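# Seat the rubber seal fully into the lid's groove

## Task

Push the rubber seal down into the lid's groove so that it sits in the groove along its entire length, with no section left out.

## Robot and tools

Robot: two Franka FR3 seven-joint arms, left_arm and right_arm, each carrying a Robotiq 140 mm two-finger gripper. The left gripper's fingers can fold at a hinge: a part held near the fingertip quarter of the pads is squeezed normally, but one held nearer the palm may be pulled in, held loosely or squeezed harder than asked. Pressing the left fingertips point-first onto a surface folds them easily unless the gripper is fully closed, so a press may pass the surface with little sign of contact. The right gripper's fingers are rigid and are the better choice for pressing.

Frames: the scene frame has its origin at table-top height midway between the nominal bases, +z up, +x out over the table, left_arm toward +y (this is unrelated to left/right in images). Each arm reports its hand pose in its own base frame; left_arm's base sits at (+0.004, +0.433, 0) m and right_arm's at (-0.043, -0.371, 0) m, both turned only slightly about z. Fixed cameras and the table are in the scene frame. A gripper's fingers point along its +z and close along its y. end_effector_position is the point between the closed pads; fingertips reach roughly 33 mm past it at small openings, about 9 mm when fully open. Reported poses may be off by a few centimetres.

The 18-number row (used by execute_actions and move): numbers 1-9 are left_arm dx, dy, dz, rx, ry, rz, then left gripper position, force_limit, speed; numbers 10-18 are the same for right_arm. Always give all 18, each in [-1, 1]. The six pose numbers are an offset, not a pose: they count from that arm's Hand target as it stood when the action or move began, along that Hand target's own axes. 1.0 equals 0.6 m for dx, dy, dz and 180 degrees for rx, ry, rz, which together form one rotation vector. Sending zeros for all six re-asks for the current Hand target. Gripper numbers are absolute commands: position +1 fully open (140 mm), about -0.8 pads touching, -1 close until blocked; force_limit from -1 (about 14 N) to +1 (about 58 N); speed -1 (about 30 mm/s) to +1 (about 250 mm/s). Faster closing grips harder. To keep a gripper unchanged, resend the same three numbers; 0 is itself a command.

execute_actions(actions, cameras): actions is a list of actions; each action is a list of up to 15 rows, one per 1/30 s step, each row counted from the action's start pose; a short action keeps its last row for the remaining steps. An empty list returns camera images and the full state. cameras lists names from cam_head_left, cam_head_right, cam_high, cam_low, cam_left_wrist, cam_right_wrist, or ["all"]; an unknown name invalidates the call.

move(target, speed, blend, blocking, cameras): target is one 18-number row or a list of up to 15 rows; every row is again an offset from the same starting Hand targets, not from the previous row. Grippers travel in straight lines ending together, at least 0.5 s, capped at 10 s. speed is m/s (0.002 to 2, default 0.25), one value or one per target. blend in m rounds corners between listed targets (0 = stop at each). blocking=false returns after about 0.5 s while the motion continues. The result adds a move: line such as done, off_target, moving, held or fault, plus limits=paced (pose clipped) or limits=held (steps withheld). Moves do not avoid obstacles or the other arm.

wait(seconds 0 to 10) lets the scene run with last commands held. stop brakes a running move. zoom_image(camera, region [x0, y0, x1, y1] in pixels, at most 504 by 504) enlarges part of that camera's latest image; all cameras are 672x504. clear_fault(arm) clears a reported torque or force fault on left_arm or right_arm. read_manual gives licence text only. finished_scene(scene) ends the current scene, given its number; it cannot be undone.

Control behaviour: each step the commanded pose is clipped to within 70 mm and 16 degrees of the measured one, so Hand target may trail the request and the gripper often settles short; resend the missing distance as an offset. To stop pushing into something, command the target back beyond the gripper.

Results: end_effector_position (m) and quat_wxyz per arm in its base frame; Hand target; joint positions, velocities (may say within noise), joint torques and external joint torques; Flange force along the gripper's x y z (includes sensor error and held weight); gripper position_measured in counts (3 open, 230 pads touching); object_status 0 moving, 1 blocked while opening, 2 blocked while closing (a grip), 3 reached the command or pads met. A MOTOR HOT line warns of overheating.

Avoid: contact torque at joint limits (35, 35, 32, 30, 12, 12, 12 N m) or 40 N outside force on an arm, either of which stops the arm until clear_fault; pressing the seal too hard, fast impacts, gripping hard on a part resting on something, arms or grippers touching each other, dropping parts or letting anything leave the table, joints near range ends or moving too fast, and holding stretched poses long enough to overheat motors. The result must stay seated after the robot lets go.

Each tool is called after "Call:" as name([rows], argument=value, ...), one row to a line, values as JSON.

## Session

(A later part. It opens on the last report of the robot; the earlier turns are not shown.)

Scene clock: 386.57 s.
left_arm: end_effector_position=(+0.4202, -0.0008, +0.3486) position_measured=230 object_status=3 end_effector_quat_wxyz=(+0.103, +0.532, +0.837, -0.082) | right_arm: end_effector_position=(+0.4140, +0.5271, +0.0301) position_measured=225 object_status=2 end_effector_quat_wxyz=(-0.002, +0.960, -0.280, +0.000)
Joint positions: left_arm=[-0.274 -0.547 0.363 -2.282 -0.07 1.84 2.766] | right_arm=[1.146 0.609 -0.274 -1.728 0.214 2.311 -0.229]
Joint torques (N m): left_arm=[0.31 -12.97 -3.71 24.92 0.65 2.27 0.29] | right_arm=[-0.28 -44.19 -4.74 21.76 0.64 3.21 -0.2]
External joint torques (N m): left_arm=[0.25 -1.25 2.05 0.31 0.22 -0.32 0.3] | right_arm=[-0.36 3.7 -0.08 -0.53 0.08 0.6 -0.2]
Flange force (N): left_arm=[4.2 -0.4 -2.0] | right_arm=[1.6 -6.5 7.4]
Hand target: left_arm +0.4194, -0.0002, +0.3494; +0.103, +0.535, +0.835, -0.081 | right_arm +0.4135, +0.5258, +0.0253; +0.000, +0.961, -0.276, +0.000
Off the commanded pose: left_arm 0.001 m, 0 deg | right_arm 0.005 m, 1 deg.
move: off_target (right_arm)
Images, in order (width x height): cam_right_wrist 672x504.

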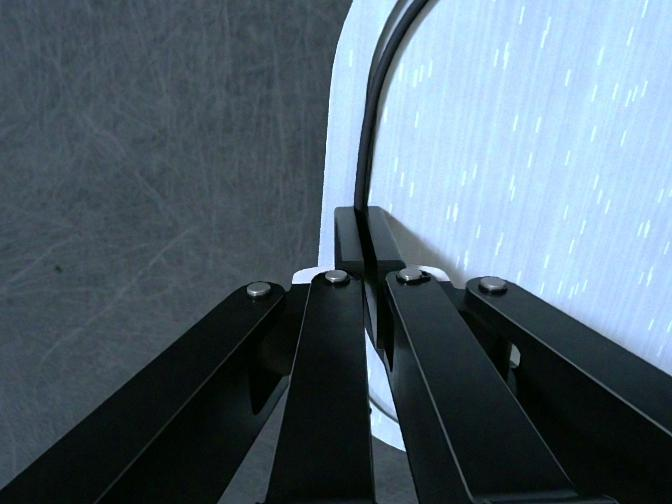

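Call:
move([
  [0,0,0,0,0,0,-1,-1,-1,0,0.0005,0.0067,0,0,0,-1,-1,-1],
  [0,0,0,0,0,0,-1,-1,-1,0,0.0005,0.0067,0,0,0,-0.66,-1,-1],
  [0,0,0,0,0,0,-1,-1,-1,0,0.0005,-0.035,0,0,0,-0.62,-1,-1],
], speed=[0.012,0.02,0.03], cameras=["cam_right_wrist"])

Call:
zoom_image(camera="cam_right_wrist", region=[280, 80, 480, 280])

Scene clock: 397.63 s.
left_arm: end_effector_position=(+0.4202, -0.0008, +0.3486) position_measured=230 object_status=3 end_effector_quat_wxyz=(+0.103, +0.532, +0.837, -0.082) | right_arm: end_effector_position=(+0.4136, +0.5260, +0.0453) position_measured=208 object_status=3 end_effector_quat_wxyz=(-0.001, +0.961, -0.276, +0.000)
Joint positions: left_arm=[-0.274 -0.547 0.363 -2.282 -0.07 1.84 2.766] | right_arm=[1.144 0.581 -0.273 -1.73 0.2 2.286 -0.229]
Joint torques (N m): left_arm=[0.31 -12.93 -3.73 24.91 0.66 2.26 0.25] | right_arm=[0.15 -46.65 -5.22 22.94 0.33 2.52 0.01]
External joint torques (N m): left_arm=[0.29 -1.2 2.07 0.33 0.23 -0.33 0.26] | right_arm=[0.16 1 -0.68 0.28 -0.24 -0.11 0.01]
Flange force (N): left_arm=[4.2 -0.3 -2.1] | right_arm=[0.4 -4.0 0.9]
Hand target: left_arm +0.4194, -0.0002, +0.3494; +0.103, +0.535, +0.835, -0.081 | right_arm +0.4133, +0.5255, +0.0463; +0.000, +0.961, -0.276, +0.000
Off the commanded pose: left_arm 0.001 m, 0 deg | right_arm 0.001 m, 0 deg.
move: done; target 2's new numbers were sent with right_arm's hand 0.009 m and 1 deg from that target
Images, in order (width x height): cam_right_wrist 672x504.

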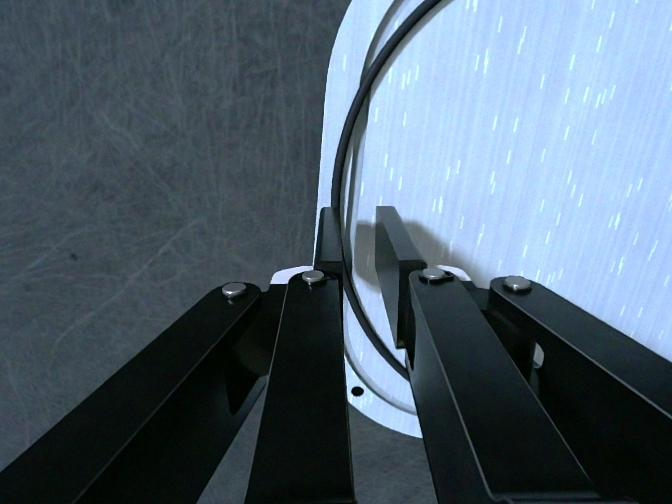

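Scaled by 2.520 from the camera's 672x504 image, which has a finer 960x720 frame.

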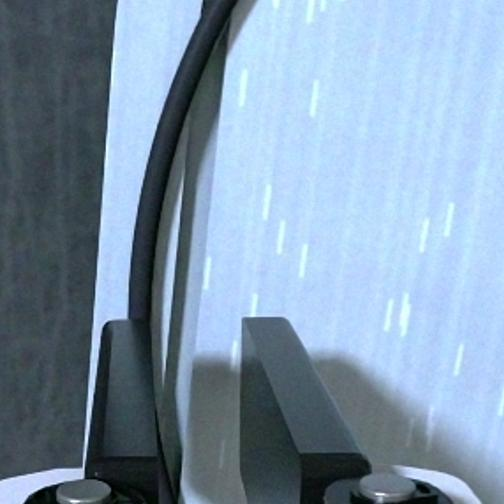

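Call:
move([
  [0,0,0,0,0,0,-1,-1,-1,0,0,0,0,0,0,-0.795,-1,-1],
  [0,0,0,0,0,0,-1,-1,-1,0,-0.0217,0,0,0,0.033,-0.795,-1,-1],
  [0,0,0,0,0,0,-1,-1,-1,0,-0.0217,0.0267,0,0,0.033,-0.795,-1,-1],
  [0,0,0,0,0,0,-1,-1,-1,0,-0.0017,0.0267,0,0,0.033,-0.795,-1,-1],
  [0,0,0,0,0,0,-1,-1,-1,0,-0.0025,0.0413,0,0,0.033,-0.795,-1,-1],
], speed=[0.02,0.05,0.02,0.02,0.015], blend=[0,0.002,0,0,0], cameras=["cam_right_wrist"])

Call:
zoom_image(camera="cam_right_wrist", region=[260, 80, 460, 280])

Scene clock: 449.53 s.
left_arm: end_effector_position=(+0.4202, -0.0008, +0.3486) position_measured=230 object_status=3 end_effector_quat_wxyz=(+0.103, +0.532, +0.837, -0.082) | right_arm: end_effector_position=(+0.4180, +0.5326, +0.0330) position_measured=229 object_status=3 end_effector_quat_wxyz=(-0.009, +0.946, -0.324, +0.003)
Joint positions: left_arm=[-0.274 -0.547 0.363 -2.282 -0.07 1.84 2.766] | right_arm=[1.172 0.616 -0.304 -1.719 0.239 2.318 -0.149]
Joint velocities: left_arm=[within noise] | right_arm=[0 0.001 0 0 0.001 0.003 0.001]
Joint torques (N m): left_arm=[0.28 -12.93 -3.73 24.89 0.65 2.26 0.26] | right_arm=[-1.26 -39.68 -4.54 19.01 0.92 2.22 0.04]
External joint torques (N m): left_arm=[0.24 -1.19 2.06 0.31 0.22 -0.33 0.27] | right_arm=[-1.09 8.27 0.93 -3.34 0.35 -0.44 0.04]
Flange force (N): left_arm=[4.1 -0.3 -2.0] | right_arm=[1.6 -8.8 14.2]
Hand target: left_arm +0.4194, -0.0002, +0.3494; +0.103, +0.535, +0.835, -0.081 | right_arm +0.4141, +0.5268, +0.0216; +0.000, +0.946, -0.325, +0.000
Off the commanded pose: left_arm 0.001 m, 0 deg | right_arm 0.013 m, 1 deg.
move: off_target (right_arm)
Images, in order (width x height): cam_right_wrist 672x504.

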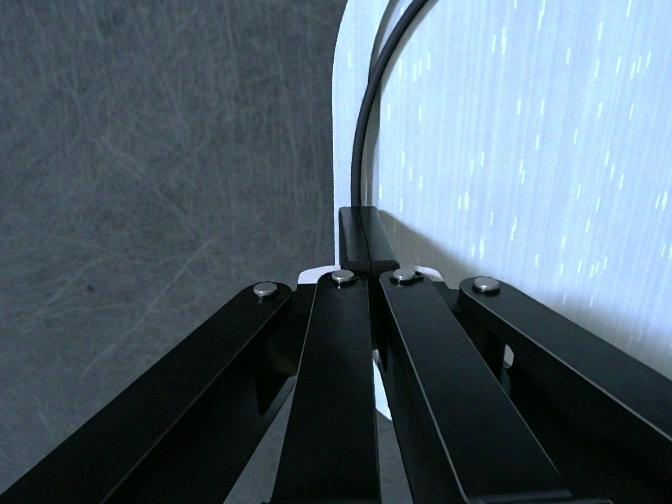

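Scaled by 2.520 from the camera's 672x504 image, which has a finer 960x720 frame.

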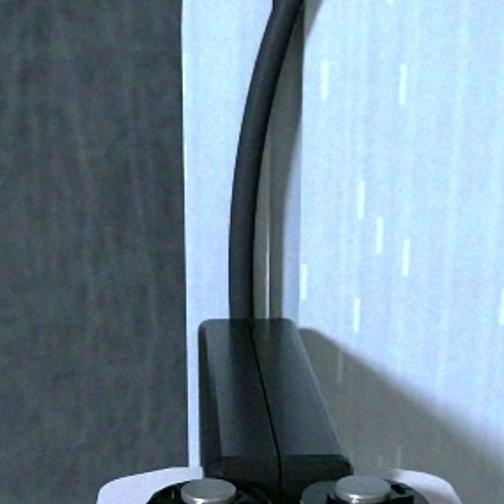

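Call:
move([
  [0,0,0,0,0,0,-1,-1,-1,0,0,-0.0333,0,0,0,-0.795,-1,-1],
  [0,0,0,0,0,0,-1,-1,-1,0.0883,-0.0025,-0.0333,0,0,0.02,-0.795,-1,-1],
  [0,0,0,0,0,0,-1,-1,-1,0.0883,-0.0025,-0.012,0,0,0.02,-0.795,-1,-1],
], speed=[0.04,0.08,0.03], blend=[0.005,0.005,0], cameras=["cam_right_wrist"])

Call:
zoom_image(camera="cam_right_wrist", region=[260, 80, 460, 280])

Scene clock: 473.17 s.
left_arm: end_effector_position=(+0.4202, -0.0008, +0.3486) position_measured=230 object_status=3 end_effector_quat_wxyz=(+0.103, +0.532, +0.837, -0.082) | right_arm: end_effector_position=(+0.4584, +0.4957, +0.0331) position_measured=229 object_status=3 end_effector_quat_wxyz=(-0.002, +0.933, -0.359, +0.001)
Joint positions: left_arm=[-0.274 -0.547 0.363 -2.282 -0.07 1.84 2.766] | right_arm=[1.097 0.623 -0.313 -1.704 0.242 2.293 -0.158]
Joint velocities: left_arm=[within noise] | right_arm=[-0.002 0.001 0.002 -0.001 -0.002 0.003 -0.001]
Joint torques (N m): left_arm=[0.29 -12.92 -3.72 24.9 0.65 2.26 0.29] | right_arm=[0.3 -44.34 -4.19 21.62 0.8 2.69 -0.18]
External joint torques (N m): left_arm=[0.31 -1.25 2.12 0.36 0.23 -0.32 0.3] | right_arm=[0.21 3.74 1.29 -0.73 0.23 0.09 -0.18]
Flange force (N): left_arm=[4.3 -0.2 -2.1] | right_arm=[0.0 -7.0 7.0]
Hand target: left_arm +0.4194, -0.0002, +0.3494; +0.103, +0.535, +0.835, -0.081 | right_arm +0.4568, +0.4954, +0.0287; +0.000, +0.935, -0.355, +0.000
Off the commanded pose: left_arm 0.001 m, 0 deg | right_arm 0.005 m, 1 deg.
move: off_target (right_arm)
Images, in order (width x height): cam_right_wrist 672x504.

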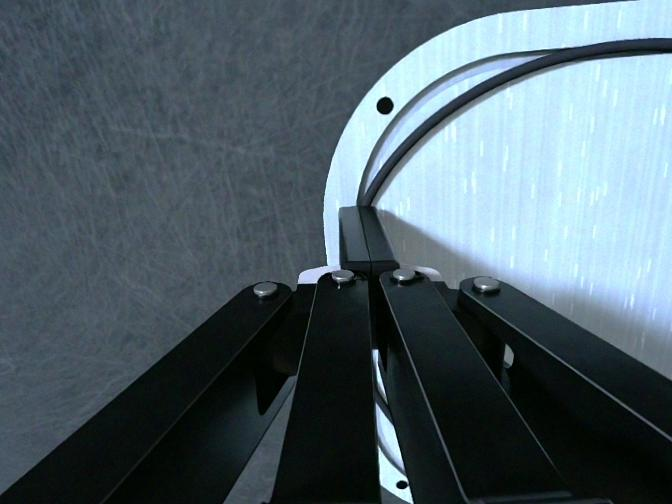

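Scaled by 2.520 from the camera's 672x504 image, which has a finer 960x720 frame.

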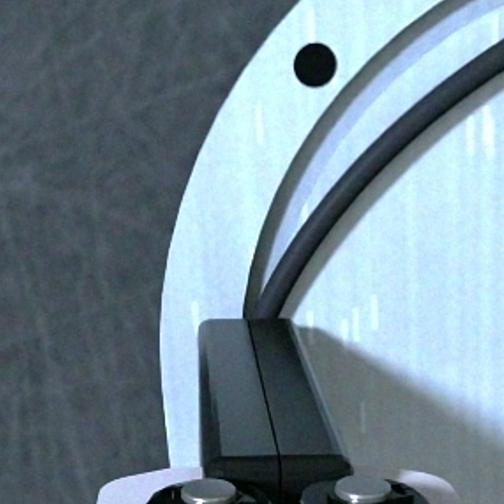

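Call:
move([
  [0,0,0,0,0,0,-1,-1,-1,0,0,0.0117,0,0,0,-0.795,-1,-1],
], speed=[0.015], cameras=["cam_right_wrist"])

Call:
zoom_image(camera="cam_right_wrist", region=[260, 80, 460, 280])

Scene clock: 483.00 s.
left_arm: end_effector_position=(+0.4202, -0.0008, +0.3486) position_measured=230 object_status=3 end_effector_quat_wxyz=(+0.103, +0.532, +0.837, -0.082) | right_arm: end_effector_position=(+0.4626, +0.4984, +0.0330) position_measured=229 object_status=3 end_effector_quat_wxyz=(-0.008, +0.933, -0.359, +0.003)
Joint positions: left_arm=[-0.274 -0.547 0.363 -2.282 -0.07 1.84 2.766] | right_arm=[1.09 0.626 -0.307 -1.702 0.242 2.308 -0.158]
Joint velocities: left_arm=[within noise] | right_arm=[-0.002 0.001 0.001 -0.001 -0.002 0.004 0.001]
Joint torques (N m): left_arm=[0.28 -12.92 -3.72 24.9 0.66 2.28 0.27] | right_arm=[-0.68 -40.2 -2.81 19.44 1.02 2.44 -0.16]
External joint torques (N m): left_arm=[0.26 -1.24 2.07 0.31 0.23 -0.32 0.28] | right_arm=[-0.49 8.25 2.82 -3.04 0.45 -0.22 -0.16]
Flange force (N): left_arm=[4.2 -0.4 -2.0] | right_arm=[0.8 -9.9 15.2]
Hand target: left_arm +0.4194, -0.0002, +0.3494; +0.103, +0.535, +0.835, -0.081 | right_arm +0.4568, +0.4954, +0.0217; +0.000, +0.935, -0.355, +0.000
Off the commanded pose: left_arm 0.001 m, 0 deg | right_arm 0.013 m, 1 deg.
move: off_target (right_arm)
Images, in order (width x height): cam_right_wrist 672x504.

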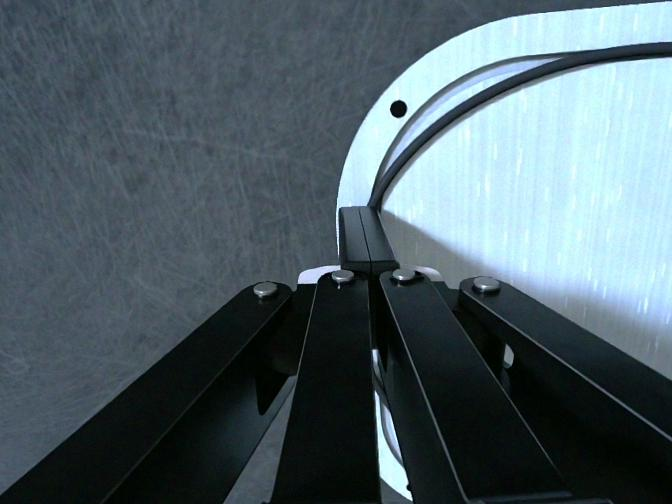

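Scaled by 2.520 from the camera's 672x504 image, which has a finer 960x720 frame.

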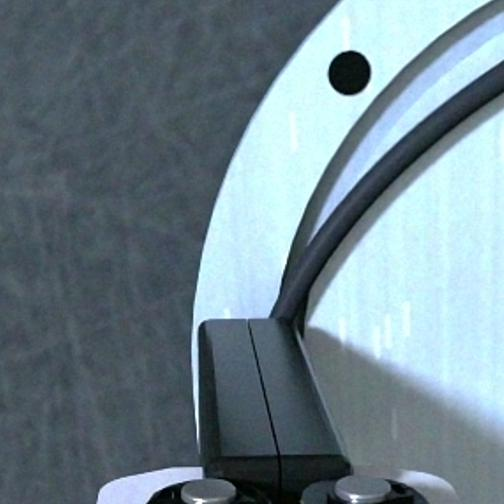

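Call:
move([
  [0,0,0,0,0,0,-1,-1,-1,0,0,-0.12,0,0,0,-0.795,-1,-1],
  [0,0,0,0,0,0,-1,-1,-1,0.4045,0.7905,-0.55,0,0,0,-0.795,-1,-1],
], speed=[0.05,0.2], blend=[0.02,0])

Call:
move([
  [-0.2043,-0.1172,0.091,-0.0805,0.0521,-0.571,-1,-1,-1,0,0,0,0,0,0,-0.795,-1,-1],
  [-0.3407,-0.2343,0.4932,0.1086,0.0376,0.8465,-1,-1,-1,0,0,0,0,0,0,-0.795,-1,-1],
], speed=[0.4,0.4], blend=[0.02,0], cameras=["cam_left_wrist"])

Scene clock: 551.77 s.
left_arm: end_effector_position=(+0.4202, -0.0008, +0.3486) position_measured=230 object_status=3 end_effector_quat_wxyz=(+0.103, +0.532, +0.837, -0.082) | right_arm: end_effector_position=(+0.3245, -0.0193, +0.3510) position_measured=229 object_status=3 end_effector_quat_wxyz=(-0.001, +0.933, -0.359, +0.000)
Joint positions: left_arm=[-0.274 -0.547 0.363 -2.282 -0.07 1.84 2.766] | right_arm=[0.767 -0.916 -0.536 -2.378 -0.416 1.54 -0.431]
Joint velocities: left_arm=[within noise] | right_arm=[-0.001 0 0.001 0 0.001 0 -0.005]
Joint torques (N m): left_arm=[0.29 -12.93 -3.76 24.91 0.67 2.27 0.29] | right_arm=[0.19 1.67 11.29 22.05 0.55 2.49 -0.22]
External joint torques (N m): left_arm=[0.33 -1.21 2.13 0.3 0.24 -0.33 0.3] | right_arm=[0.22 0.16 0.29 -0.01 -0.23 -0.16 -0.22]
Flange force (N): left_arm=[4.4 -0.3 -2.0] | right_arm=[0.2 -0.1 -0.6]
Hand target: left_arm +0.4194, -0.0002, +0.3494; +0.103, +0.535, +0.835, -0.081 | right_arm +0.3238, -0.0206, +0.3516; +0.000, +0.935, -0.355, +0.000
Off the commanded pose: left_arm 0.001 m, 0 deg | right_arm 0.002 m, 1 deg.
move: done

Scene clock: 558.33 s.
left_arm: end_effector_position=(+0.4002, -0.3094, +0.1201) position_measured=230 object_status=3 end_effector_quat_wxyz=(-0.001, +0.942, -0.335, +0.001) | right_arm: end_effector_position=(+0.3244, -0.0194, +0.3510) position_measured=229 object_status=3 end_effector_quat_wxyz=(-0.001, +0.934, -0.358, +0.000)
Joint positions: left_arm=[1.032 -1.201 -1.44 -2.232 -1.199 1.7 -0.764] | right_arm=[0.767 -0.916 -0.536 -2.378 -0.416 1.54 -0.433]
Joint velocities: left_arm=[0.001 0 0 -0.001 -0.001 -0.001 -0.006] | right_arm=[within noise]
Joint torques (N m): left_arm=[0.65 20.29 29.85 10.28 0.74 2.38 -0.29] | right_arm=[-0.16 1.73 11.48 22.02 0.59 2.53 -0.22]
External joint torques (N m): left_arm=[0.66 -0.6 1.98 0.86 -0.06 -0.29 -0.29] | right_arm=[-0.18 0.01 0.47 0.14 -0.19 -0.09 -0.22]
Flange force (N): left_arm=[2.2 -0.2 -4.6] | right_arm=[-0.3 0.6 -0.8]
Hand target: left_arm +0.3999, -0.3103, +0.1201; +0.000, +0.943, -0.332, +0.000 | right_arm +0.3238, -0.0206, +0.3516; +0.000, +0.935, -0.355, +0.000
Off the commanded pose: left_arm 0.001 m, 0 deg | right_arm 0.002 m, 0 deg.
move: done; limits=paced
Images, in order (width x height): cam_left_wrist 672x504.

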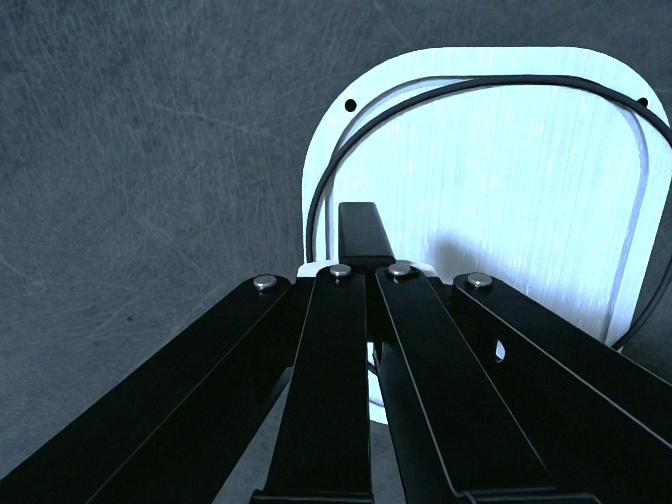

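Call:
move([
  [0.0267,-0.0167,0.0968,0,0,0.028,-1,-1,-1,0,0,0,0,0,0,-0.795,-1,-1],
  [0.0267,-0.0167,0.1135,0,0,0.028,-1,-1,-1,0,0,0,0,0,0,-0.795,-1,-1],
], speed=[0.1,0.012], blend=[0.002,0], cameras=["cam_left_wrist"])

Call:
zoom_image(camera="cam_left_wrist", region=[260, 80, 460, 280])

Scene clock: 577.97 s.
left_arm: end_effector_position=(+0.4184, -0.3120, +0.0539) position_measured=230 object_status=3 end_effector_quat_wxyz=(+0.000, +0.929, -0.370, +0.000) | right_arm: end_effector_position=(+0.3244, -0.0194, +0.3510) position_measured=229 object_status=3 end_effector_quat_wxyz=(-0.001, +0.934, -0.358, +0.000)
Joint positions: left_arm=[1.122 -1.218 -1.604 -2.208 -1.3 1.803 -0.662] | right_arm=[0.767 -0.916 -0.536 -2.378 -0.416 1.54 -0.433]
Joint velocities: left_arm=[0.001 0.002 0.001 -0.001 0 0.004 0.004] | right_arm=[within noise]
Joint torques (N m): left_arm=[0.79 22.41 27.99 8.32 0.06 2.79 0.29] | right_arm=[-0.12 1.78 11.47 21.99 0.6 2.52 -0.16]
External joint torques (N m): left_arm=[0.96 -0.87 -0.56 0.67 -0.7 0.13 0.29] | right_arm=[-0.1 0.1 0.46 0.07 -0.17 -0.11 -0.16]
Flange force (N): left_arm=[4.8 -2.8 3.7] | right_arm=[-0.3 0.3 -0.7]
Hand target: left_arm +0.4187, -0.3125, +0.0520; +0.000, +0.928, -0.373, +0.000 | right_arm +0.3238, -0.0206, +0.3516; +0.000, +0.935, -0.355, +0.000
Off the commanded pose: left_arm 0.002 m, 0 deg | right_arm 0.002 m, 0 deg.
move: done
Images, in order (width x height): cam_left_wrist 672x504.

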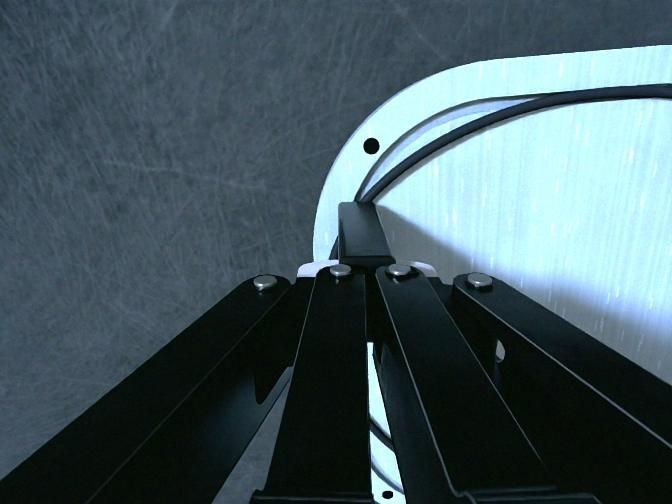

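Scaled by 2.520 from the camera's 672x504 image, which has a finer 960x720 frame.

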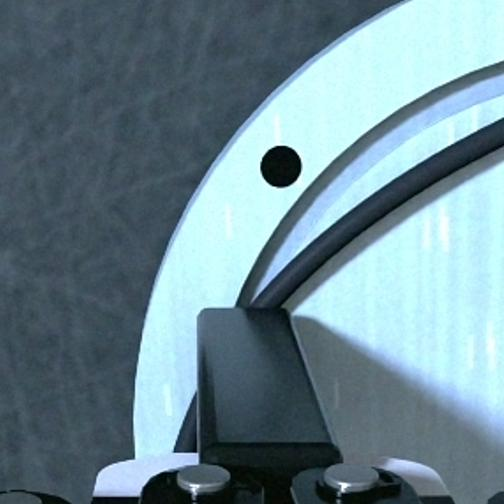

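Call:
move([
  [0,0.002,0.006,0,0,0,-1,-1,-1,0,0,0,0,0,0,-0.795,-1,-1],
], speed=[0.012], cameras=["cam_left_wrist"])

Call:
zoom_image(camera="cam_left_wrist", region=[260, 80, 460, 280])

Scene clock: 586.77 s.
left_arm: end_effector_position=(+0.4208, -0.3114, +0.0538) position_measured=230 object_status=3 end_effector_quat_wxyz=(-0.003, +0.929, -0.371, +0.003) | right_arm: end_effector_position=(+0.3244, -0.0194, +0.3510) position_measured=229 object_status=3 end_effector_quat_wxyz=(-0.001, +0.934, -0.358, +0.000)
Joint positions: left_arm=[1.122 -1.218 -1.606 -2.208 -1.3 1.813 -0.661] | right_arm=[0.767 -0.916 -0.536 -2.378 -0.416 1.54 -0.433]
Joint velocities: left_arm=[0.001 0 -0.001 0 -0.001 0.005 -0.001] | right_arm=[within noise]
Joint torques (N m): left_arm=[0.26 22.47 23.46 8.19 -0.87 2.44 0.23] | right_arm=[-0.17 1.79 11.48 22.05 0.6 2.54 -0.16]
External joint torques (N m): left_arm=[0.34 -0.84 -5.1 0.64 -1.64 -0.23 0.23] | right_arm=[-0.17 0.15 0.43 0.07 -0.18 -0.1 -0.16]
Flange force (N): left_arm=[7.3 -1.8 14.2] | right_arm=[-0.2 0.3 -0.7]
Hand target: left_arm +0.4178, -0.3134, +0.0484; +0.000, +0.928, -0.373, +0.000 | right_arm +0.3238, -0.0206, +0.3516; +0.000, +0.935, -0.355, +0.000
Off the commanded pose: left_arm 0.006 m, 1 deg | right_arm 0.002 m, 0 deg.
move: off_target (left_arm)
Images, in order (width x height): cam_left_wrist 672x504.

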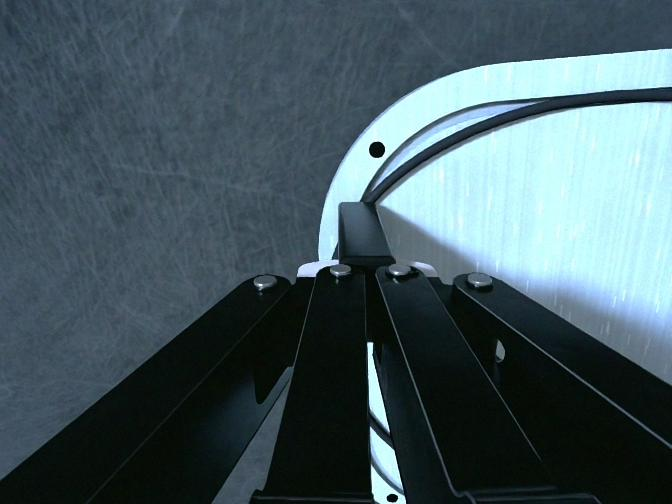

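Scaled by 2.520 from the camera's 672x504 image, which has a finer 960x720 frame.

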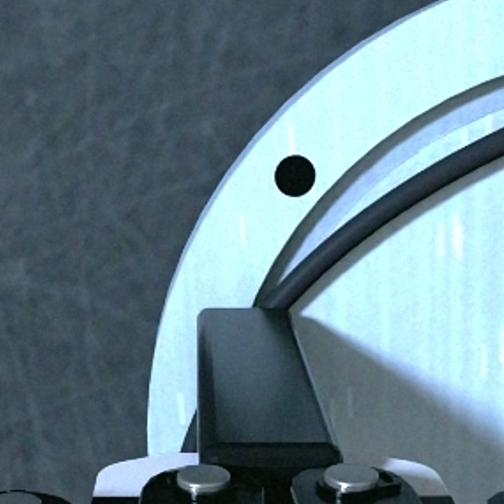

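Call:
move([
  [0,0,-0.018,0,0,0,-1,-1,-1,0,0,0,0,0,0,-0.795,-1,-1],
  [0.0167,0.0055,-0.018,0,0,0.0556,-1,-1,-1,0,0,0,0,0,0,-0.795,-1,-1],
  [0.0167,0.0055,-0.0017,0,0,0.0556,-1,-1,-1,0,0,0,0,0,0,-0.795,-1,-1],
  [0.0167,0.0055,-0.018,0,0,0.0556,-1,-1,-1,0,0,0,0,0,0,-0.795,-1,-1],
  [0.0292,0.0105,-0.018,0,0,0.1,-1,-1,-1,0,0,0,0,0,0,-0.795,-1,-1],
  [0.0292,0.0105,-0.0017,0,0,0.1,-1,-1,-1,0,0,0,0,0,0,-0.795,-1,-1],
], speed=[0.03,0.08,0.015,0.03,0.08,0.015], blend=[0.002,0.002,0,0.002,0.002,0], cameras=["cam_left_wrist"])

Call:
zoom_image(camera="cam_left_wrist", region=[260, 80, 460, 280])

Scene clock: 624.40 s.
left_arm: end_effector_position=(+0.4264, -0.3295, +0.0532) position_measured=230 object_status=3 end_effector_quat_wxyz=(-0.001, +0.860, -0.511, +0.000) | right_arm: end_effector_position=(+0.3244, -0.0194, +0.3510) position_measured=229 object_status=3 end_effector_quat_wxyz=(-0.001, +0.934, -0.358, +0.000)
Joint positions: left_arm=[1.151 -1.179 -1.638 -2.153 -1.27 1.837 -0.39] | right_arm=[0.767 -0.916 -0.536 -2.378 -0.416 1.54 -0.433]
Joint velocities: left_arm=[0 0.001 0 0 0.001 0 0.007] | right_arm=[within noise]
Joint torques (N m): left_arm=[1.27 22.76 25.27 8.46 -0.35 3.04 0.35] | right_arm=[-0.09 1.78 11.41 22.08 0.61 2.53 -0.23]
External joint torques (N m): left_arm=[1.31 -1.74 -3.27 0.14 -1.1 0.41 0.35] | right_arm=[-0.05 0.23 0.4 0.04 -0.16 -0.11 -0.23]
Flange force (N): left_arm=[5.3 -5.5 11.3] | right_arm=[0.1 0.0 -0.7]
Hand target: left_arm +0.4261, -0.3301, +0.0495; +0.000, +0.858, -0.514, +0.000 | right_arm +0.3238, -0.0206, +0.3516; +0.000, +0.935, -0.355, +0.000
Off the commanded pose: left_arm 0.004 m, 0 deg | right_arm 0.002 m, 0 deg.
move: off_target (left_arm)
Images, in order (width x height): cam_left_wrist 672x504.

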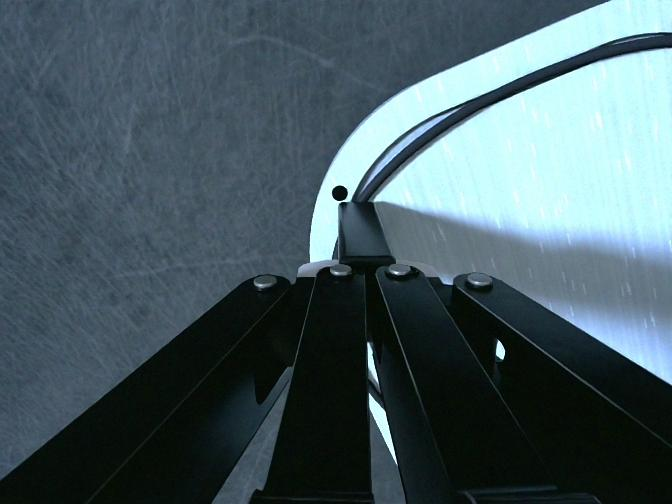

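Scaled by 2.520 from the camera's 672x504 image, which has a finer 960x720 frame.

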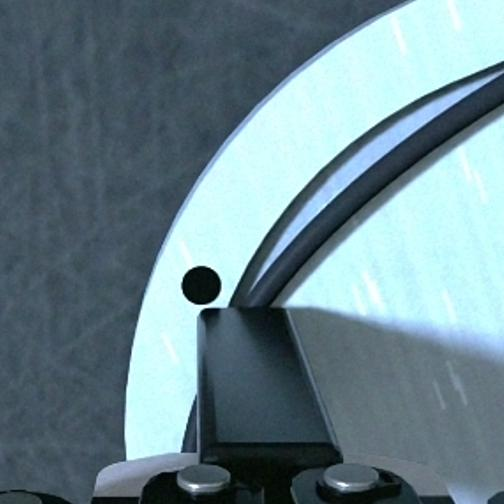

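Call:
move([
  [0,0,-0.05,0,0,0,-1,-1,-1,0,0,0,0,0,0,-0.795,-1,-1],
  [0.101,0.108,-0.05,0,0,0.3756,-1,-1,-1,0,0,0,0,0,0,-0.795,-1,-1],
  [0.101,0.108,-0.012,0,0,0.3756,-1,-1,-1,0,0,0,0,0,0,-0.795,-1,-1],
], speed=[0.05,0.3,0.05], blend=[0.005,0.003,0], cameras=["cam_left_wrist"])

Call:
zoom_image(camera="cam_left_wrist", region=[260, 80, 460, 280])

Scene clock: 648.93 s.
left_arm: end_effector_position=(+0.3969, -0.4142, +0.0569) position_measured=230 object_status=3 end_effector_quat_wxyz=(+0.001, -0.429, +0.903, +0.002) | right_arm: end_effector_position=(+0.3244, -0.0194, +0.3510) position_measured=229 object_status=3 end_effector_quat_wxyz=(-0.001, +0.934, -0.358, +0.000)
Joint positions: left_arm=[1.133 -0.96 -1.786 -2.042 -1.072 2 0.538] | right_arm=[0.767 -0.916 -0.536 -2.378 -0.416 1.54 -0.433]
Joint velocities: left_arm=[0.002 0.001 -0.001 0.001 0.001 0.001 0.006] | right_arm=[within noise]
Joint torques (N m): left_arm=[0.8 27.19 26.89 12.86 0.37 2.73 0.26] | right_arm=[-0.1 1.78 11.46 22.07 0.6 2.53 -0.14]
External joint torques (N m): left_arm=[0.74 0.14 1.19 0.18 -0.32 0.2 0.26] | right_arm=[-0.08 0.2 0.44 0.08 -0.18 -0.11 -0.14]
Flange force (N): left_arm=[-1.6 -0.8 -0.9] | right_arm=[-0.1 0.0 -0.8]
Hand target: left_arm +0.3976, -0.4141, +0.0566; +0.000, -0.427, +0.904, +0.000 | right_arm +0.3238, -0.0206, +0.3516; +0.000, +0.935, -0.355, +0.000
Off the commanded pose: left_arm 0.001 m, 0 deg | right_arm 0.002 m, 0 deg.
move: done
Images, in order (width x height): cam_left_wrist 672x504.

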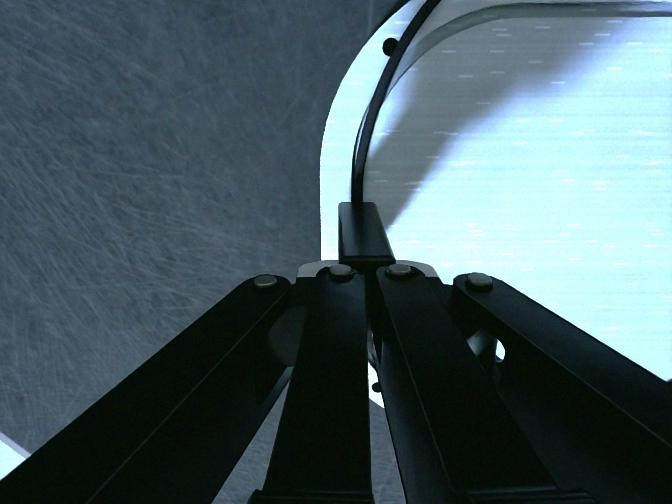

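Scaled by 2.520 from the camera's 672x504 image, which has a finer 960x720 frame.

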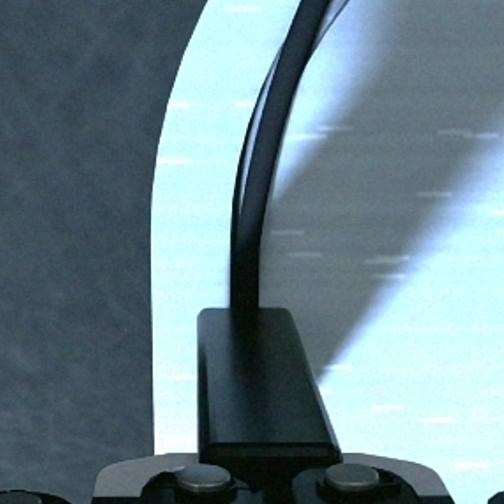

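Call:
move([
  [0,0,0.0123,0,0,0,-1,-1,-1,0,0,0,0,0,0,-0.795,-1,-1],
  [0,0,-0.003,0,0,0,-1,-1,-1,0,0,0,0,0,0,-0.795,-1,-1],
  [0.0133,0,-0.003,0,0,0.0056,-1,-1,-1,0,0,0,0,0,0,-0.795,-1,-1],
  [0.0133,0,0.0123,0,0,0.0056,-1,-1,-1,0,0,0,0,0,0,-0.795,-1,-1],
], speed=[0.015,0.03,0.08,0.015], blend=[0,0.002,0.002,0], cameras=["cam_left_wrist"])

Call:
zoom_image(camera="cam_left_wrist", region=[260, 80, 460, 280])

Scene clock: 666.10 s.
left_arm: end_effector_position=(+0.3909, -0.4200, +0.0513) position_measured=230 object_status=3 end_effector_quat_wxyz=(-0.002, -0.421, +0.907, +0.001) | right_arm: end_effector_position=(+0.3244, -0.0194, +0.3510) position_measured=229 object_status=3 end_effector_quat_wxyz=(-0.001, +0.934, -0.358, +0.000)
Joint positions: left_arm=[1.129 -0.957 -1.803 -2.042 -1.077 2.01 0.544] | right_arm=[0.767 -0.916 -0.536 -2.378 -0.416 1.54 -0.433]
Joint torques (N m): left_arm=[1.71 24.71 24.3 12.5 -0.11 3.28 0.35] | right_arm=[-0.14 1.83 11.45 22.03 0.61 2.52 -0.17]
External joint torques (N m): left_arm=[1.61 -2.52 -1.23 -0.1 -0.79 0.76 0.35] | right_arm=[-0.14 0.28 0.43 0.08 -0.17 -0.11 -0.17]
Flange force (N): left_arm=[-2.4 -7.7 9.1] | right_arm=[0.0 -0.1 -0.8]
Hand target: left_arm +0.3925, -0.4203, +0.0492; +0.000, -0.419, +0.908, +0.000 | right_arm +0.3238, -0.0206, +0.3516; +0.000, +0.935, -0.355, +0.000
Off the commanded pose: left_arm 0.003 m, 0 deg | right_arm 0.002 m, 0 deg.
move: done
Images, in order (width x height): cam_left_wrist 672x504.

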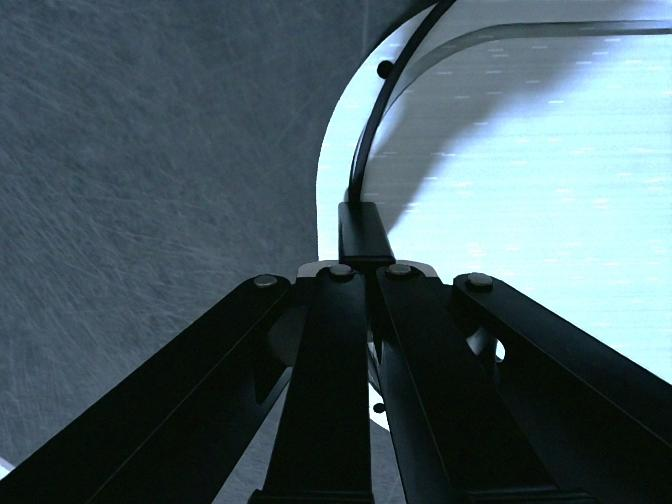

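Scaled by 2.520 from the camera's 672x504 image, which has a finer 960x720 frame.

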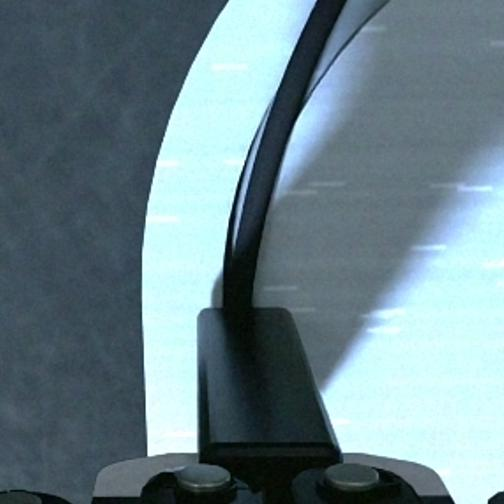

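Call:
move([
  [0,0,-0.045,0,0,0,-1,-1,-1,0,0,0,0,0,0,-0.795,-1,-1],
  [-0.012,0,-0.05,0,0,-0.5,-1,-1,-1,0,0,0,0,0,0,-0.795,-1,-1],
  [-0.025,0,-0.05,0,0,0.9956,-1,-1,-1,0,0,0,0,0,0,-0.795,-1,-1],
  [-0.025,0,-0.012,0,0,0.9956,-1,-1,-1,0,0,0,0,0,0,-0.795,-1,-1],
], speed=[0.04,0.5,0.5,0.05], blend=[0.003,0.005,0.002,0], cameras=["cam_left_wrist"])

Call:
zoom_image(camera="cam_left_wrist", region=[260, 80, 460, 280])

Scene clock: 696.27 s.
left_arm: end_effector_position=(+0.4027, -0.4096, +0.0568) position_measured=230 object_status=3 end_effector_quat_wxyz=(+0.002, +0.906, +0.422, +0.001) | right_arm: end_effector_position=(+0.3244, -0.0194, +0.3510) position_measured=229 object_status=3 end_effector_quat_wxyz=(-0.001, +0.934, -0.358, +0.000)
Joint positions: left_arm=[1.099 -1.409 -1.558 -2.021 -1.423 1.632 -2.468] | right_arm=[0.767 -0.916 -0.536 -2.378 -0.416 1.54 -0.433]
Joint velocities: left_arm=[0.001 -0.002 0.002 0.001 0 0.001 -0.006] | right_arm=[within noise]
Joint torques (N m): left_arm=[0.79 27.56 33.29 5.07 1.2 2.29 -0.27] | right_arm=[-0.14 1.79 11.5 22.01 0.59 2.54 -0.19]
External joint torques (N m): left_arm=[0.73 -0.86 1.92 1.15 0.26 -0.32 -0.27] | right_arm=[-0.12 0.2 0.47 0 -0.18 -0.1 -0.19]
Flange force (N): left_arm=[0.1 5.6 -3.7] | right_arm=[-0.2 0.2 -0.6]
Hand target: left_arm +0.4023, -0.4088, +0.0564; +0.000, +0.905, +0.425, +0.000 | right_arm +0.3238, -0.0206, +0.3516; +0.000, +0.935, -0.355, +0.000
Off the commanded pose: left_arm 0.001 m, 0 deg | right_arm 0.002 m, 0 deg.
move: done; limits=paced
Images, in order (width x height): cam_left_wrist 672x504.

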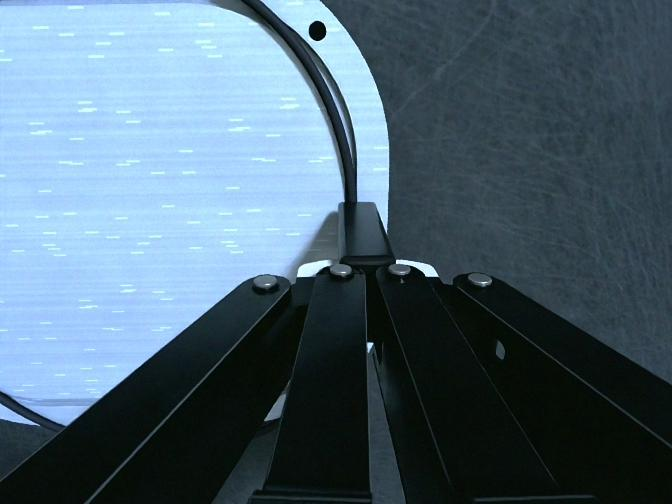

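Scaled by 2.520 from the camera's 672x504 image, which has a finer 960x720 frame.

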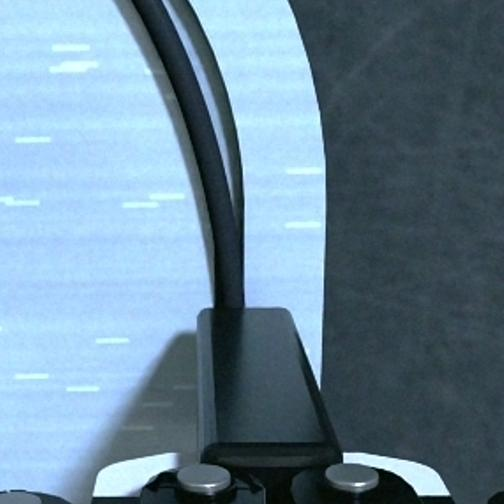

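Call:
move([
  [0,-0.0043,0,0,0,0,-1,-1,-1,0,0,0,0,0,0,-0.795,-1,-1],
  [0,-0.0043,0.0117,0,0,0,-1,-1,-1,0,0,0,0,0,0,-0.795,-1,-1],
  [0,-0.0043,-0.001,0,0,0,-1,-1,-1,0,0,0,0,0,0,-0.795,-1,-1],
  [0.015,-0.0045,-0.001,0,0,0,-1,-1,-1,0,0,0,0,0,0,-0.795,-1,-1],
  [0.015,-0.0045,0.0117,0,0,0,-1,-1,-1,0,0,0,0,0,0,-0.795,-1,-1],
  [0.015,-0.0045,-0.001,0,0,0,-1,-1,-1,0,0,0,0,0,0,-0.795,-1,-1],
  [0.03,-0.0047,-0.001,0,0,-0.0167,-1,-1,-1,0,0,0,0,0,0,-0.795,-1,-1],
  [0.03,-0.0047,0.0117,0,0,-0.0167,-1,-1,-1,0,0,0,0,0,0,-0.795,-1,-1],
], speed=[0.05,0.015,0.03,0.1,0.015,0.03,0.1,0.015], blend=[0.001,0,0.002,0.002,0,0.002,0.002,0], cameras=["cam_left_wrist"])

Call:
zoom_image(camera="cam_left_wrist", region=[260, 80, 460, 280])

Scene clock: 717.00 s.
left_arm: end_effector_position=(+0.4105, -0.3944, +0.0516) position_measured=230 object_status=3 end_effector_quat_wxyz=(+0.000, +0.896, +0.444, -0.001) | right_arm: end_effector_position=(+0.3244, -0.0194, +0.3510) position_measured=229 object_status=3 end_effector_quat_wxyz=(-0.001, +0.934, -0.358, +0.000)
Joint positions: left_arm=[1.12 -1.409 -1.566 -2.035 -1.424 1.637 -2.484] | right_arm=[0.767 -0.916 -0.536 -2.378 -0.416 1.54 -0.433]
Joint velocities: left_arm=[-0.001 0 -0.001 -0.001 0 0.001 -0.005] | right_arm=[within noise]
Joint torques (N m): left_arm=[0.91 26.22 31.09 4.07 0.37 2.83 -0.22] | right_arm=[-0.13 1.79 11.43 22.03 0.61 2.52 -0.13]
External joint torques (N m): left_arm=[0.91 -1.94 -0.2 0.18 -0.57 0.23 -0.22] | right_arm=[-0.06 0.27 0.46 -0.02 -0.16 -0.12 -0.13]
Flange force (N): left_arm=[0.6 3.5 3.1] | right_arm=[-0.2 -0.1 -0.6]
Hand target: left_arm +0.4116, -0.3932, +0.0494; +0.000, +0.894, +0.449, +0.000 | right_arm +0.3238, -0.0206, +0.3516; +0.000, +0.935, -0.355, +0.000
Off the commanded pose: left_arm 0.003 m, 1 deg | right_arm 0.002 m, 0 deg.
move: done
Images, in order (width x height): cam_left_wrist 672x504.

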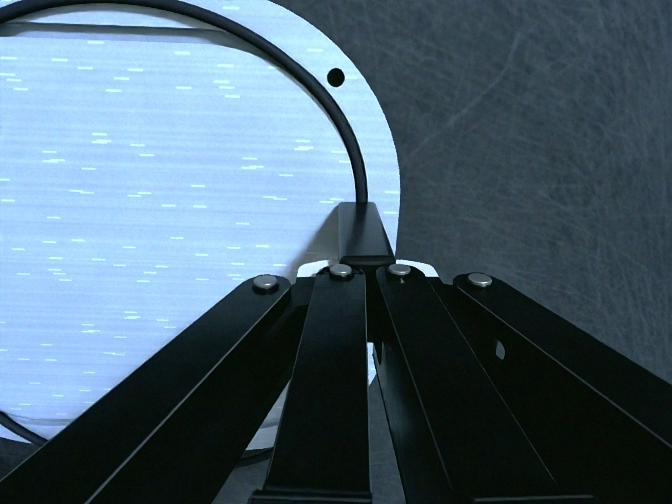

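Scaled by 2.520 from the camera's 672x504 image, which has a finer 960x720 frame.

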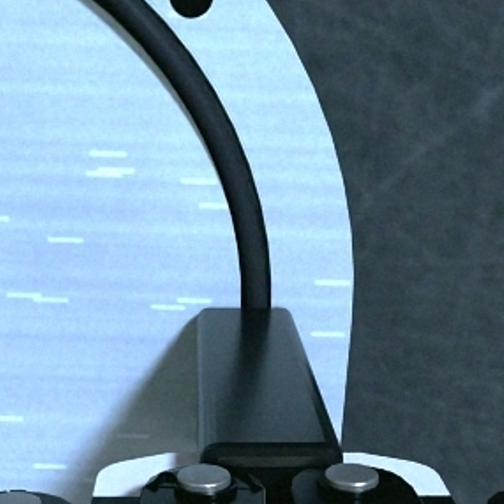

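Call:
move([
  [0,0,-0.0125,0,0,0,-1,-1,-1,0,0,0,0,0,0,-0.795,-1,-1],
  [0.0158,0.0027,-0.0125,0,0,0,-1,-1,-1,0,0,0,0,0,0,-0.795,-1,-1],
  [0.0158,0.0027,-0.0005,0,0,0,-1,-1,-1,0,0,0,0,0,0,-0.795,-1,-1],
  [0.0158,0.0027,-0.0125,0,0,0,-1,-1,-1,0,0,0,0,0,0,-0.795,-1,-1],
  [0.0317,0.0028,-0.0125,0,0,-0.0111,-1,-1,-1,0,0,0,0,0,0,-0.795,-1,-1],
  [0.0317,0.0028,-0.0005,0,0,-0.0111,-1,-1,-1,0,0,0,0,0,0,-0.795,-1,-1],
  [0.0317,0.0028,-0.0125,0,0,-0.0111,-1,-1,-1,0,0,0,0,0,0,-0.795,-1,-1],
  [0.0475,0.0015,-0.0125,0,0,-0.0444,-1,-1,-1,0,0,0,0,0,0,-0.795,-1,-1],
  [0.0475,0.0015,-0.0005,0,0,-0.0444,-1,-1,-1,0,0,0,0,0,0,-0.795,-1,-1],
], speed=[0.03,0.1,0.015,0.03,0.1,0.015,0.03,0.1,0.015], blend=[0.002,0.002,0,0.002,0.002,0,0.002,0.002,0], cameras=["cam_left_wrist"])

Call:
zoom_image(camera="cam_left_wrist", region=[240, 60, 440, 260])

Scene clock: 746.13 s.
left_arm: end_effector_position=(+0.4287, -0.3722, +0.0517) position_measured=230 object_status=3 end_effector_quat_wxyz=(+0.000, +0.863, +0.506, +0.000) | right_arm: end_effector_position=(+0.3244, -0.0194, +0.3510) position_measured=229 object_status=3 end_effector_quat_wxyz=(-0.001, +0.934, -0.358, +0.000)
Joint positions: left_arm=[1.165 -1.41 -1.565 -2.041 -1.425 1.638 -2.571] | right_arm=[0.767 -0.916 -0.536 -2.378 -0.416 1.54 -0.433]
Joint velocities: left_arm=[0 0 -0.001 0 0 0.002 -0.007] | right_arm=[within noise]
Joint torques (N m): left_arm=[0.69 26.19 31.49 4.18 0.5 2.59 -0.26] | right_arm=[-0.11 1.8 11.48 22.02 0.59 2.53 -0.15]
External joint torques (N m): left_arm=[0.73 -1.72 0.36 0.35 -0.45 0.02 -0.26] | right_arm=[-0.07 0.28 0.45 -0.04 -0.18 -0.11 -0.15]
Flange force (N): left_arm=[-0.1 3.4 1.4] | right_arm=[-0.2 -0.1 -0.5]
Hand target: left_arm +0.4293, -0.3709, +0.0498; +0.000, +0.860, +0.510, +0.000 | right_arm +0.3238, -0.0206, +0.3516; +0.000, +0.935, -0.355, +0.000
Off the commanded pose: left_arm 0.002 m, 1 deg | right_arm 0.002 m, 0 deg.
move: done
Images, in order (width x height): cam_left_wrist 672x504.

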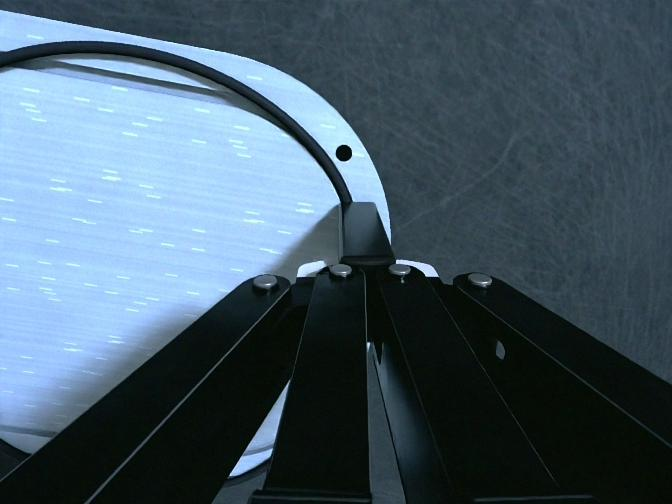

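Scaled by 2.520 from the camera's 672x504 image, which has a finer 960x720 frame.

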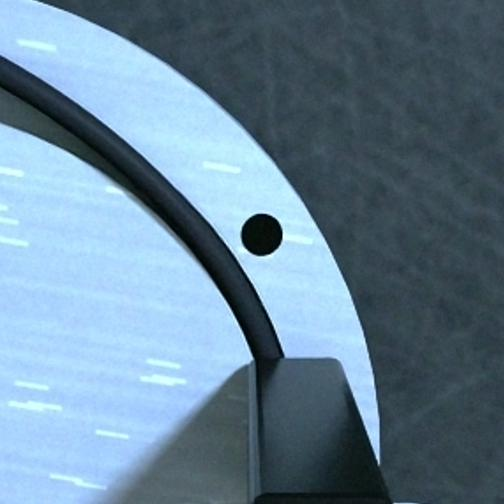

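Call:
move([
  [0,0,-0.0125,0,0,0,-1,-1,-1,0,0,0,0,0,0,-0.795,-1,-1],
  [0.0133,-0.008,-0.0125,0,0,-0.0167,-1,-1,-1,0,0,0,0,0,0,-0.795,-1,-1],
  [0.0133,-0.008,0.0012,0,0,-0.0167,-1,-1,-1,0,0,0,0,0,0,-0.795,-1,-1],
  [0.0133,-0.008,-0.0125,0,0,-0.0167,-1,-1,-1,0,0,0,0,0,0,-0.795,-1,-1],
  [0.0265,-0.0097,-0.0125,0,0,-0.0556,-1,-1,-1,0,0,0,0,0,0,-0.795,-1,-1],
  [0.0265,-0.0097,0.0015,0,0,-0.0556,-1,-1,-1,0,0,0,0,0,0,-0.795,-1,-1],
  [0.0265,-0.0097,-0.0125,0,0,-0.0556,-1,-1,-1,0,0,0,0,0,0,-0.795,-1,-1],
  [0.0392,-0.0135,-0.0125,0,0,-0.0889,-1,-1,-1,0,0,0,0,0,0,-0.795,-1,-1],
  [0.0392,-0.0135,0.0015,0,0,-0.0889,-1,-1,-1,0,0,0,0,0,0,-0.795,-1,-1],
], speed=[0.03,0.1,0.015,0.03,0.1,0.015,0.03,0.1,0.015], blend=[0.002,0.002,0,0.002,0.002,0,0.002,0.002,0], cameras=["cam_left_wrist"])

Call:
zoom_image(camera="cam_left_wrist", region=[220, 60, 420, 260])

Scene clock: 771.73 s.
left_arm: end_effector_position=(+0.4334, -0.3473, +0.0516) position_measured=230 object_status=3 end_effector_quat_wxyz=(+0.000, +0.784, +0.621, +0.000) | right_arm: end_effector_position=(+0.3244, -0.0194, +0.3510) position_measured=229 object_status=3 end_effector_quat_wxyz=(-0.001, +0.934, -0.358, +0.000)
Joint positions: left_arm=[1.172 -1.417 -1.556 -2.086 -1.43 1.635 -2.797] | right_arm=[0.767 -0.916 -0.536 -2.378 -0.416 1.54 -0.433]
Joint velocities: left_arm=[-0.001 0 0.001 -0.001 0.001 0 -0.005] | right_arm=[within noise]
Joint torques (N m): left_arm=[0.59 25.11 30.03 4.11 0.29 2.61 -0.24] | right_arm=[-0.14 1.84 11.41 22.03 0.6 2.53 -0.14]
External joint torques (N m): left_arm=[0.67 -1.77 -0.91 0.35 -0.67 0.04 -0.24] | right_arm=[-0.12 0.26 0.4 0.03 -0.17 -0.1 -0.14]
Flange force (N): left_arm=[-1.0 3.6 4.1] | right_arm=[-0.1 -0.1 -0.7]
Hand target: left_arm +0.4335, -0.3463, +0.0489; +0.000, +0.781, +0.625, +0.000 | right_arm +0.3238, -0.0206, +0.3516; +0.000, +0.935, -0.355, +0.000
Off the commanded pose: left_arm 0.003 m, 1 deg | right_arm 0.002 m, 0 deg.
move: done
Images, in order (width x height): cam_left_wrist 672x504.

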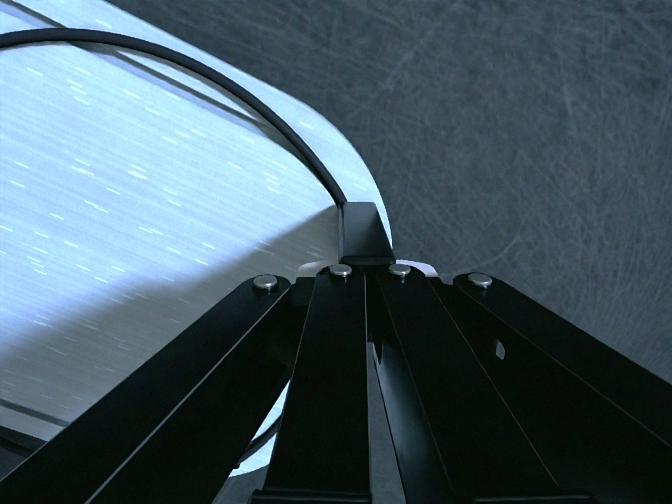

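Scaled by 2.520 from the camera's 672x504 image, which has a finer 960x720 frame.

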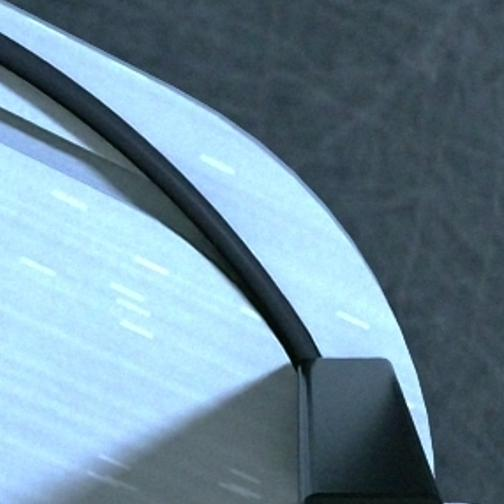

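Call:
move([
  [0,0,-0.0125,0,0,0,-1,-1,-1,0,0,0,0,0,0,-0.795,-1,-1],
  [0.0138,-0.0018,-0.0125,0,0,-0.0222,-1,-1,-1,0,0,0,0,0,0,-0.795,-1,-1],
  [0.0113,-0.0062,0.001,0,0,-0.0222,-1,-1,-1,0,0,0,0,0,0,-0.795,-1,-1],
  [0.0113,-0.0062,-0.0125,0,0,-0.0222,-1,-1,-1,0,0,0,0,0,0,-0.795,-1,-1],
  [0.0232,-0.0067,-0.0125,0,0,-0.0389,-1,-1,-1,0,0,0,0,0,0,-0.795,-1,-1],
  [0.0202,-0.0107,0.001,0,0,-0.0389,-1,-1,-1,0,0,0,0,0,0,-0.795,-1,-1],
  [0.0202,-0.0107,-0.0125,0,0,-0.0389,-1,-1,-1,0,0,0,0,0,0,-0.795,-1,-1],
  [0.0318,-0.0125,-0.0125,0,0,-0.0556,-1,-1,-1,0,0,0,0,0,0,-0.795,-1,-1],
  [0.0285,-0.0162,0.001,0,0,-0.0556,-1,-1,-1,0,0,0,0,0,0,-0.795,-1,-1],
], speed=[0.03,0.1,0.015,0.03,0.1,0.015,0.03,0.1,0.015], blend=[0.002,0.001,0,0.002,0.001,0,0.002,0.001,0], cameras=["cam_left_wrist"])

Call:
zoom_image(camera="cam_left_wrist", region=[200, 60, 400, 260])

Scene clock: 808.53 s.
left_arm: end_effector_position=(+0.4291, -0.3270, +0.0516) position_measured=230 object_status=3 end_effector_quat_wxyz=(+0.001, +0.726, +0.688, +0.001) | right_arm: end_effector_position=(+0.3244, -0.0194, +0.3510) position_measured=229 object_status=3 end_effector_quat_wxyz=(-0.001, +0.934, -0.358, +0.000)
Joint positions: left_arm=[1.155 -1.418 -1.548 -2.144 -1.431 1.637 -2.935] | right_arm=[0.767 -0.916 -0.536 -2.378 -0.416 1.54 -0.433]
Joint velocities: left_arm=[0 0 -0.002 0.001 0 0.004 -0.006] | right_arm=[within noise]
Joint torques (N m): left_arm=[-0.39 24.04 28.78 4.3 0.08 2.42 -0.18] | right_arm=[-0.14 1.78 11.51 22.04 0.62 2.53 -0.17]
External joint torques (N m): left_arm=[-0.33 -1.53 -1.65 0.57 -0.87 -0.13 -0.18] | right_arm=[-0.21 0.12 0.42 0.15 -0.17 -0.1 -0.16]
Flange force (N): left_arm=[-2.1 1.1 5.4] | right_arm=[-0.1 0.3 -0.9]
Hand target: left_arm +0.4278, -0.3275, +0.0483; +0.000, +0.723, +0.691, +0.000 | right_arm +0.3238, -0.0206, +0.3516; +0.000, +0.935, -0.355, +0.000
Off the commanded pose: left_arm 0.004 m, 0 deg | right_arm 0.002 m, 0 deg.
move: off_target (left_arm)
Images, in order (width x height): cam_left_wrist 672x504.

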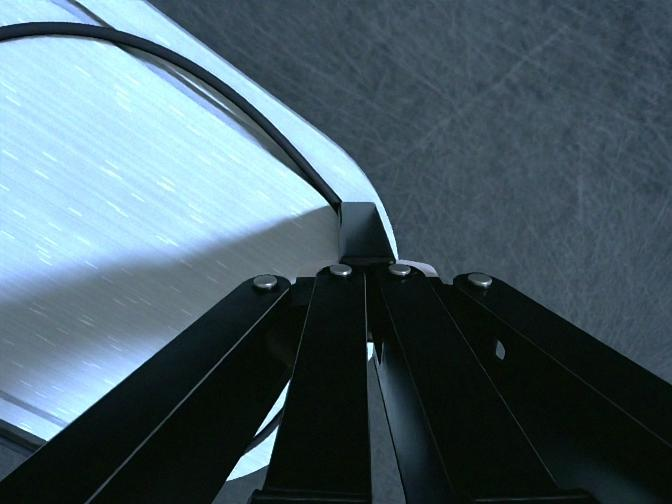

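Scaled by 2.520 from the camera's 672x504 image, which has a finer 960x720 frame.

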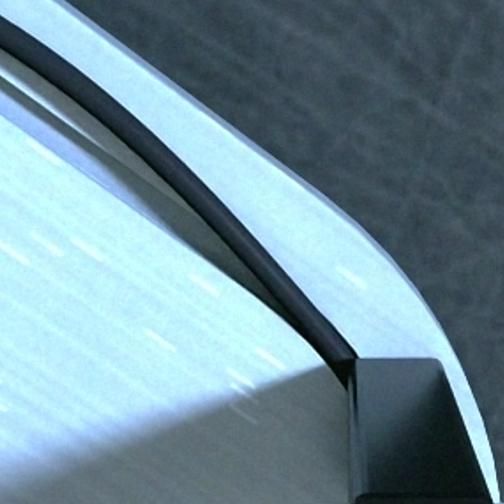

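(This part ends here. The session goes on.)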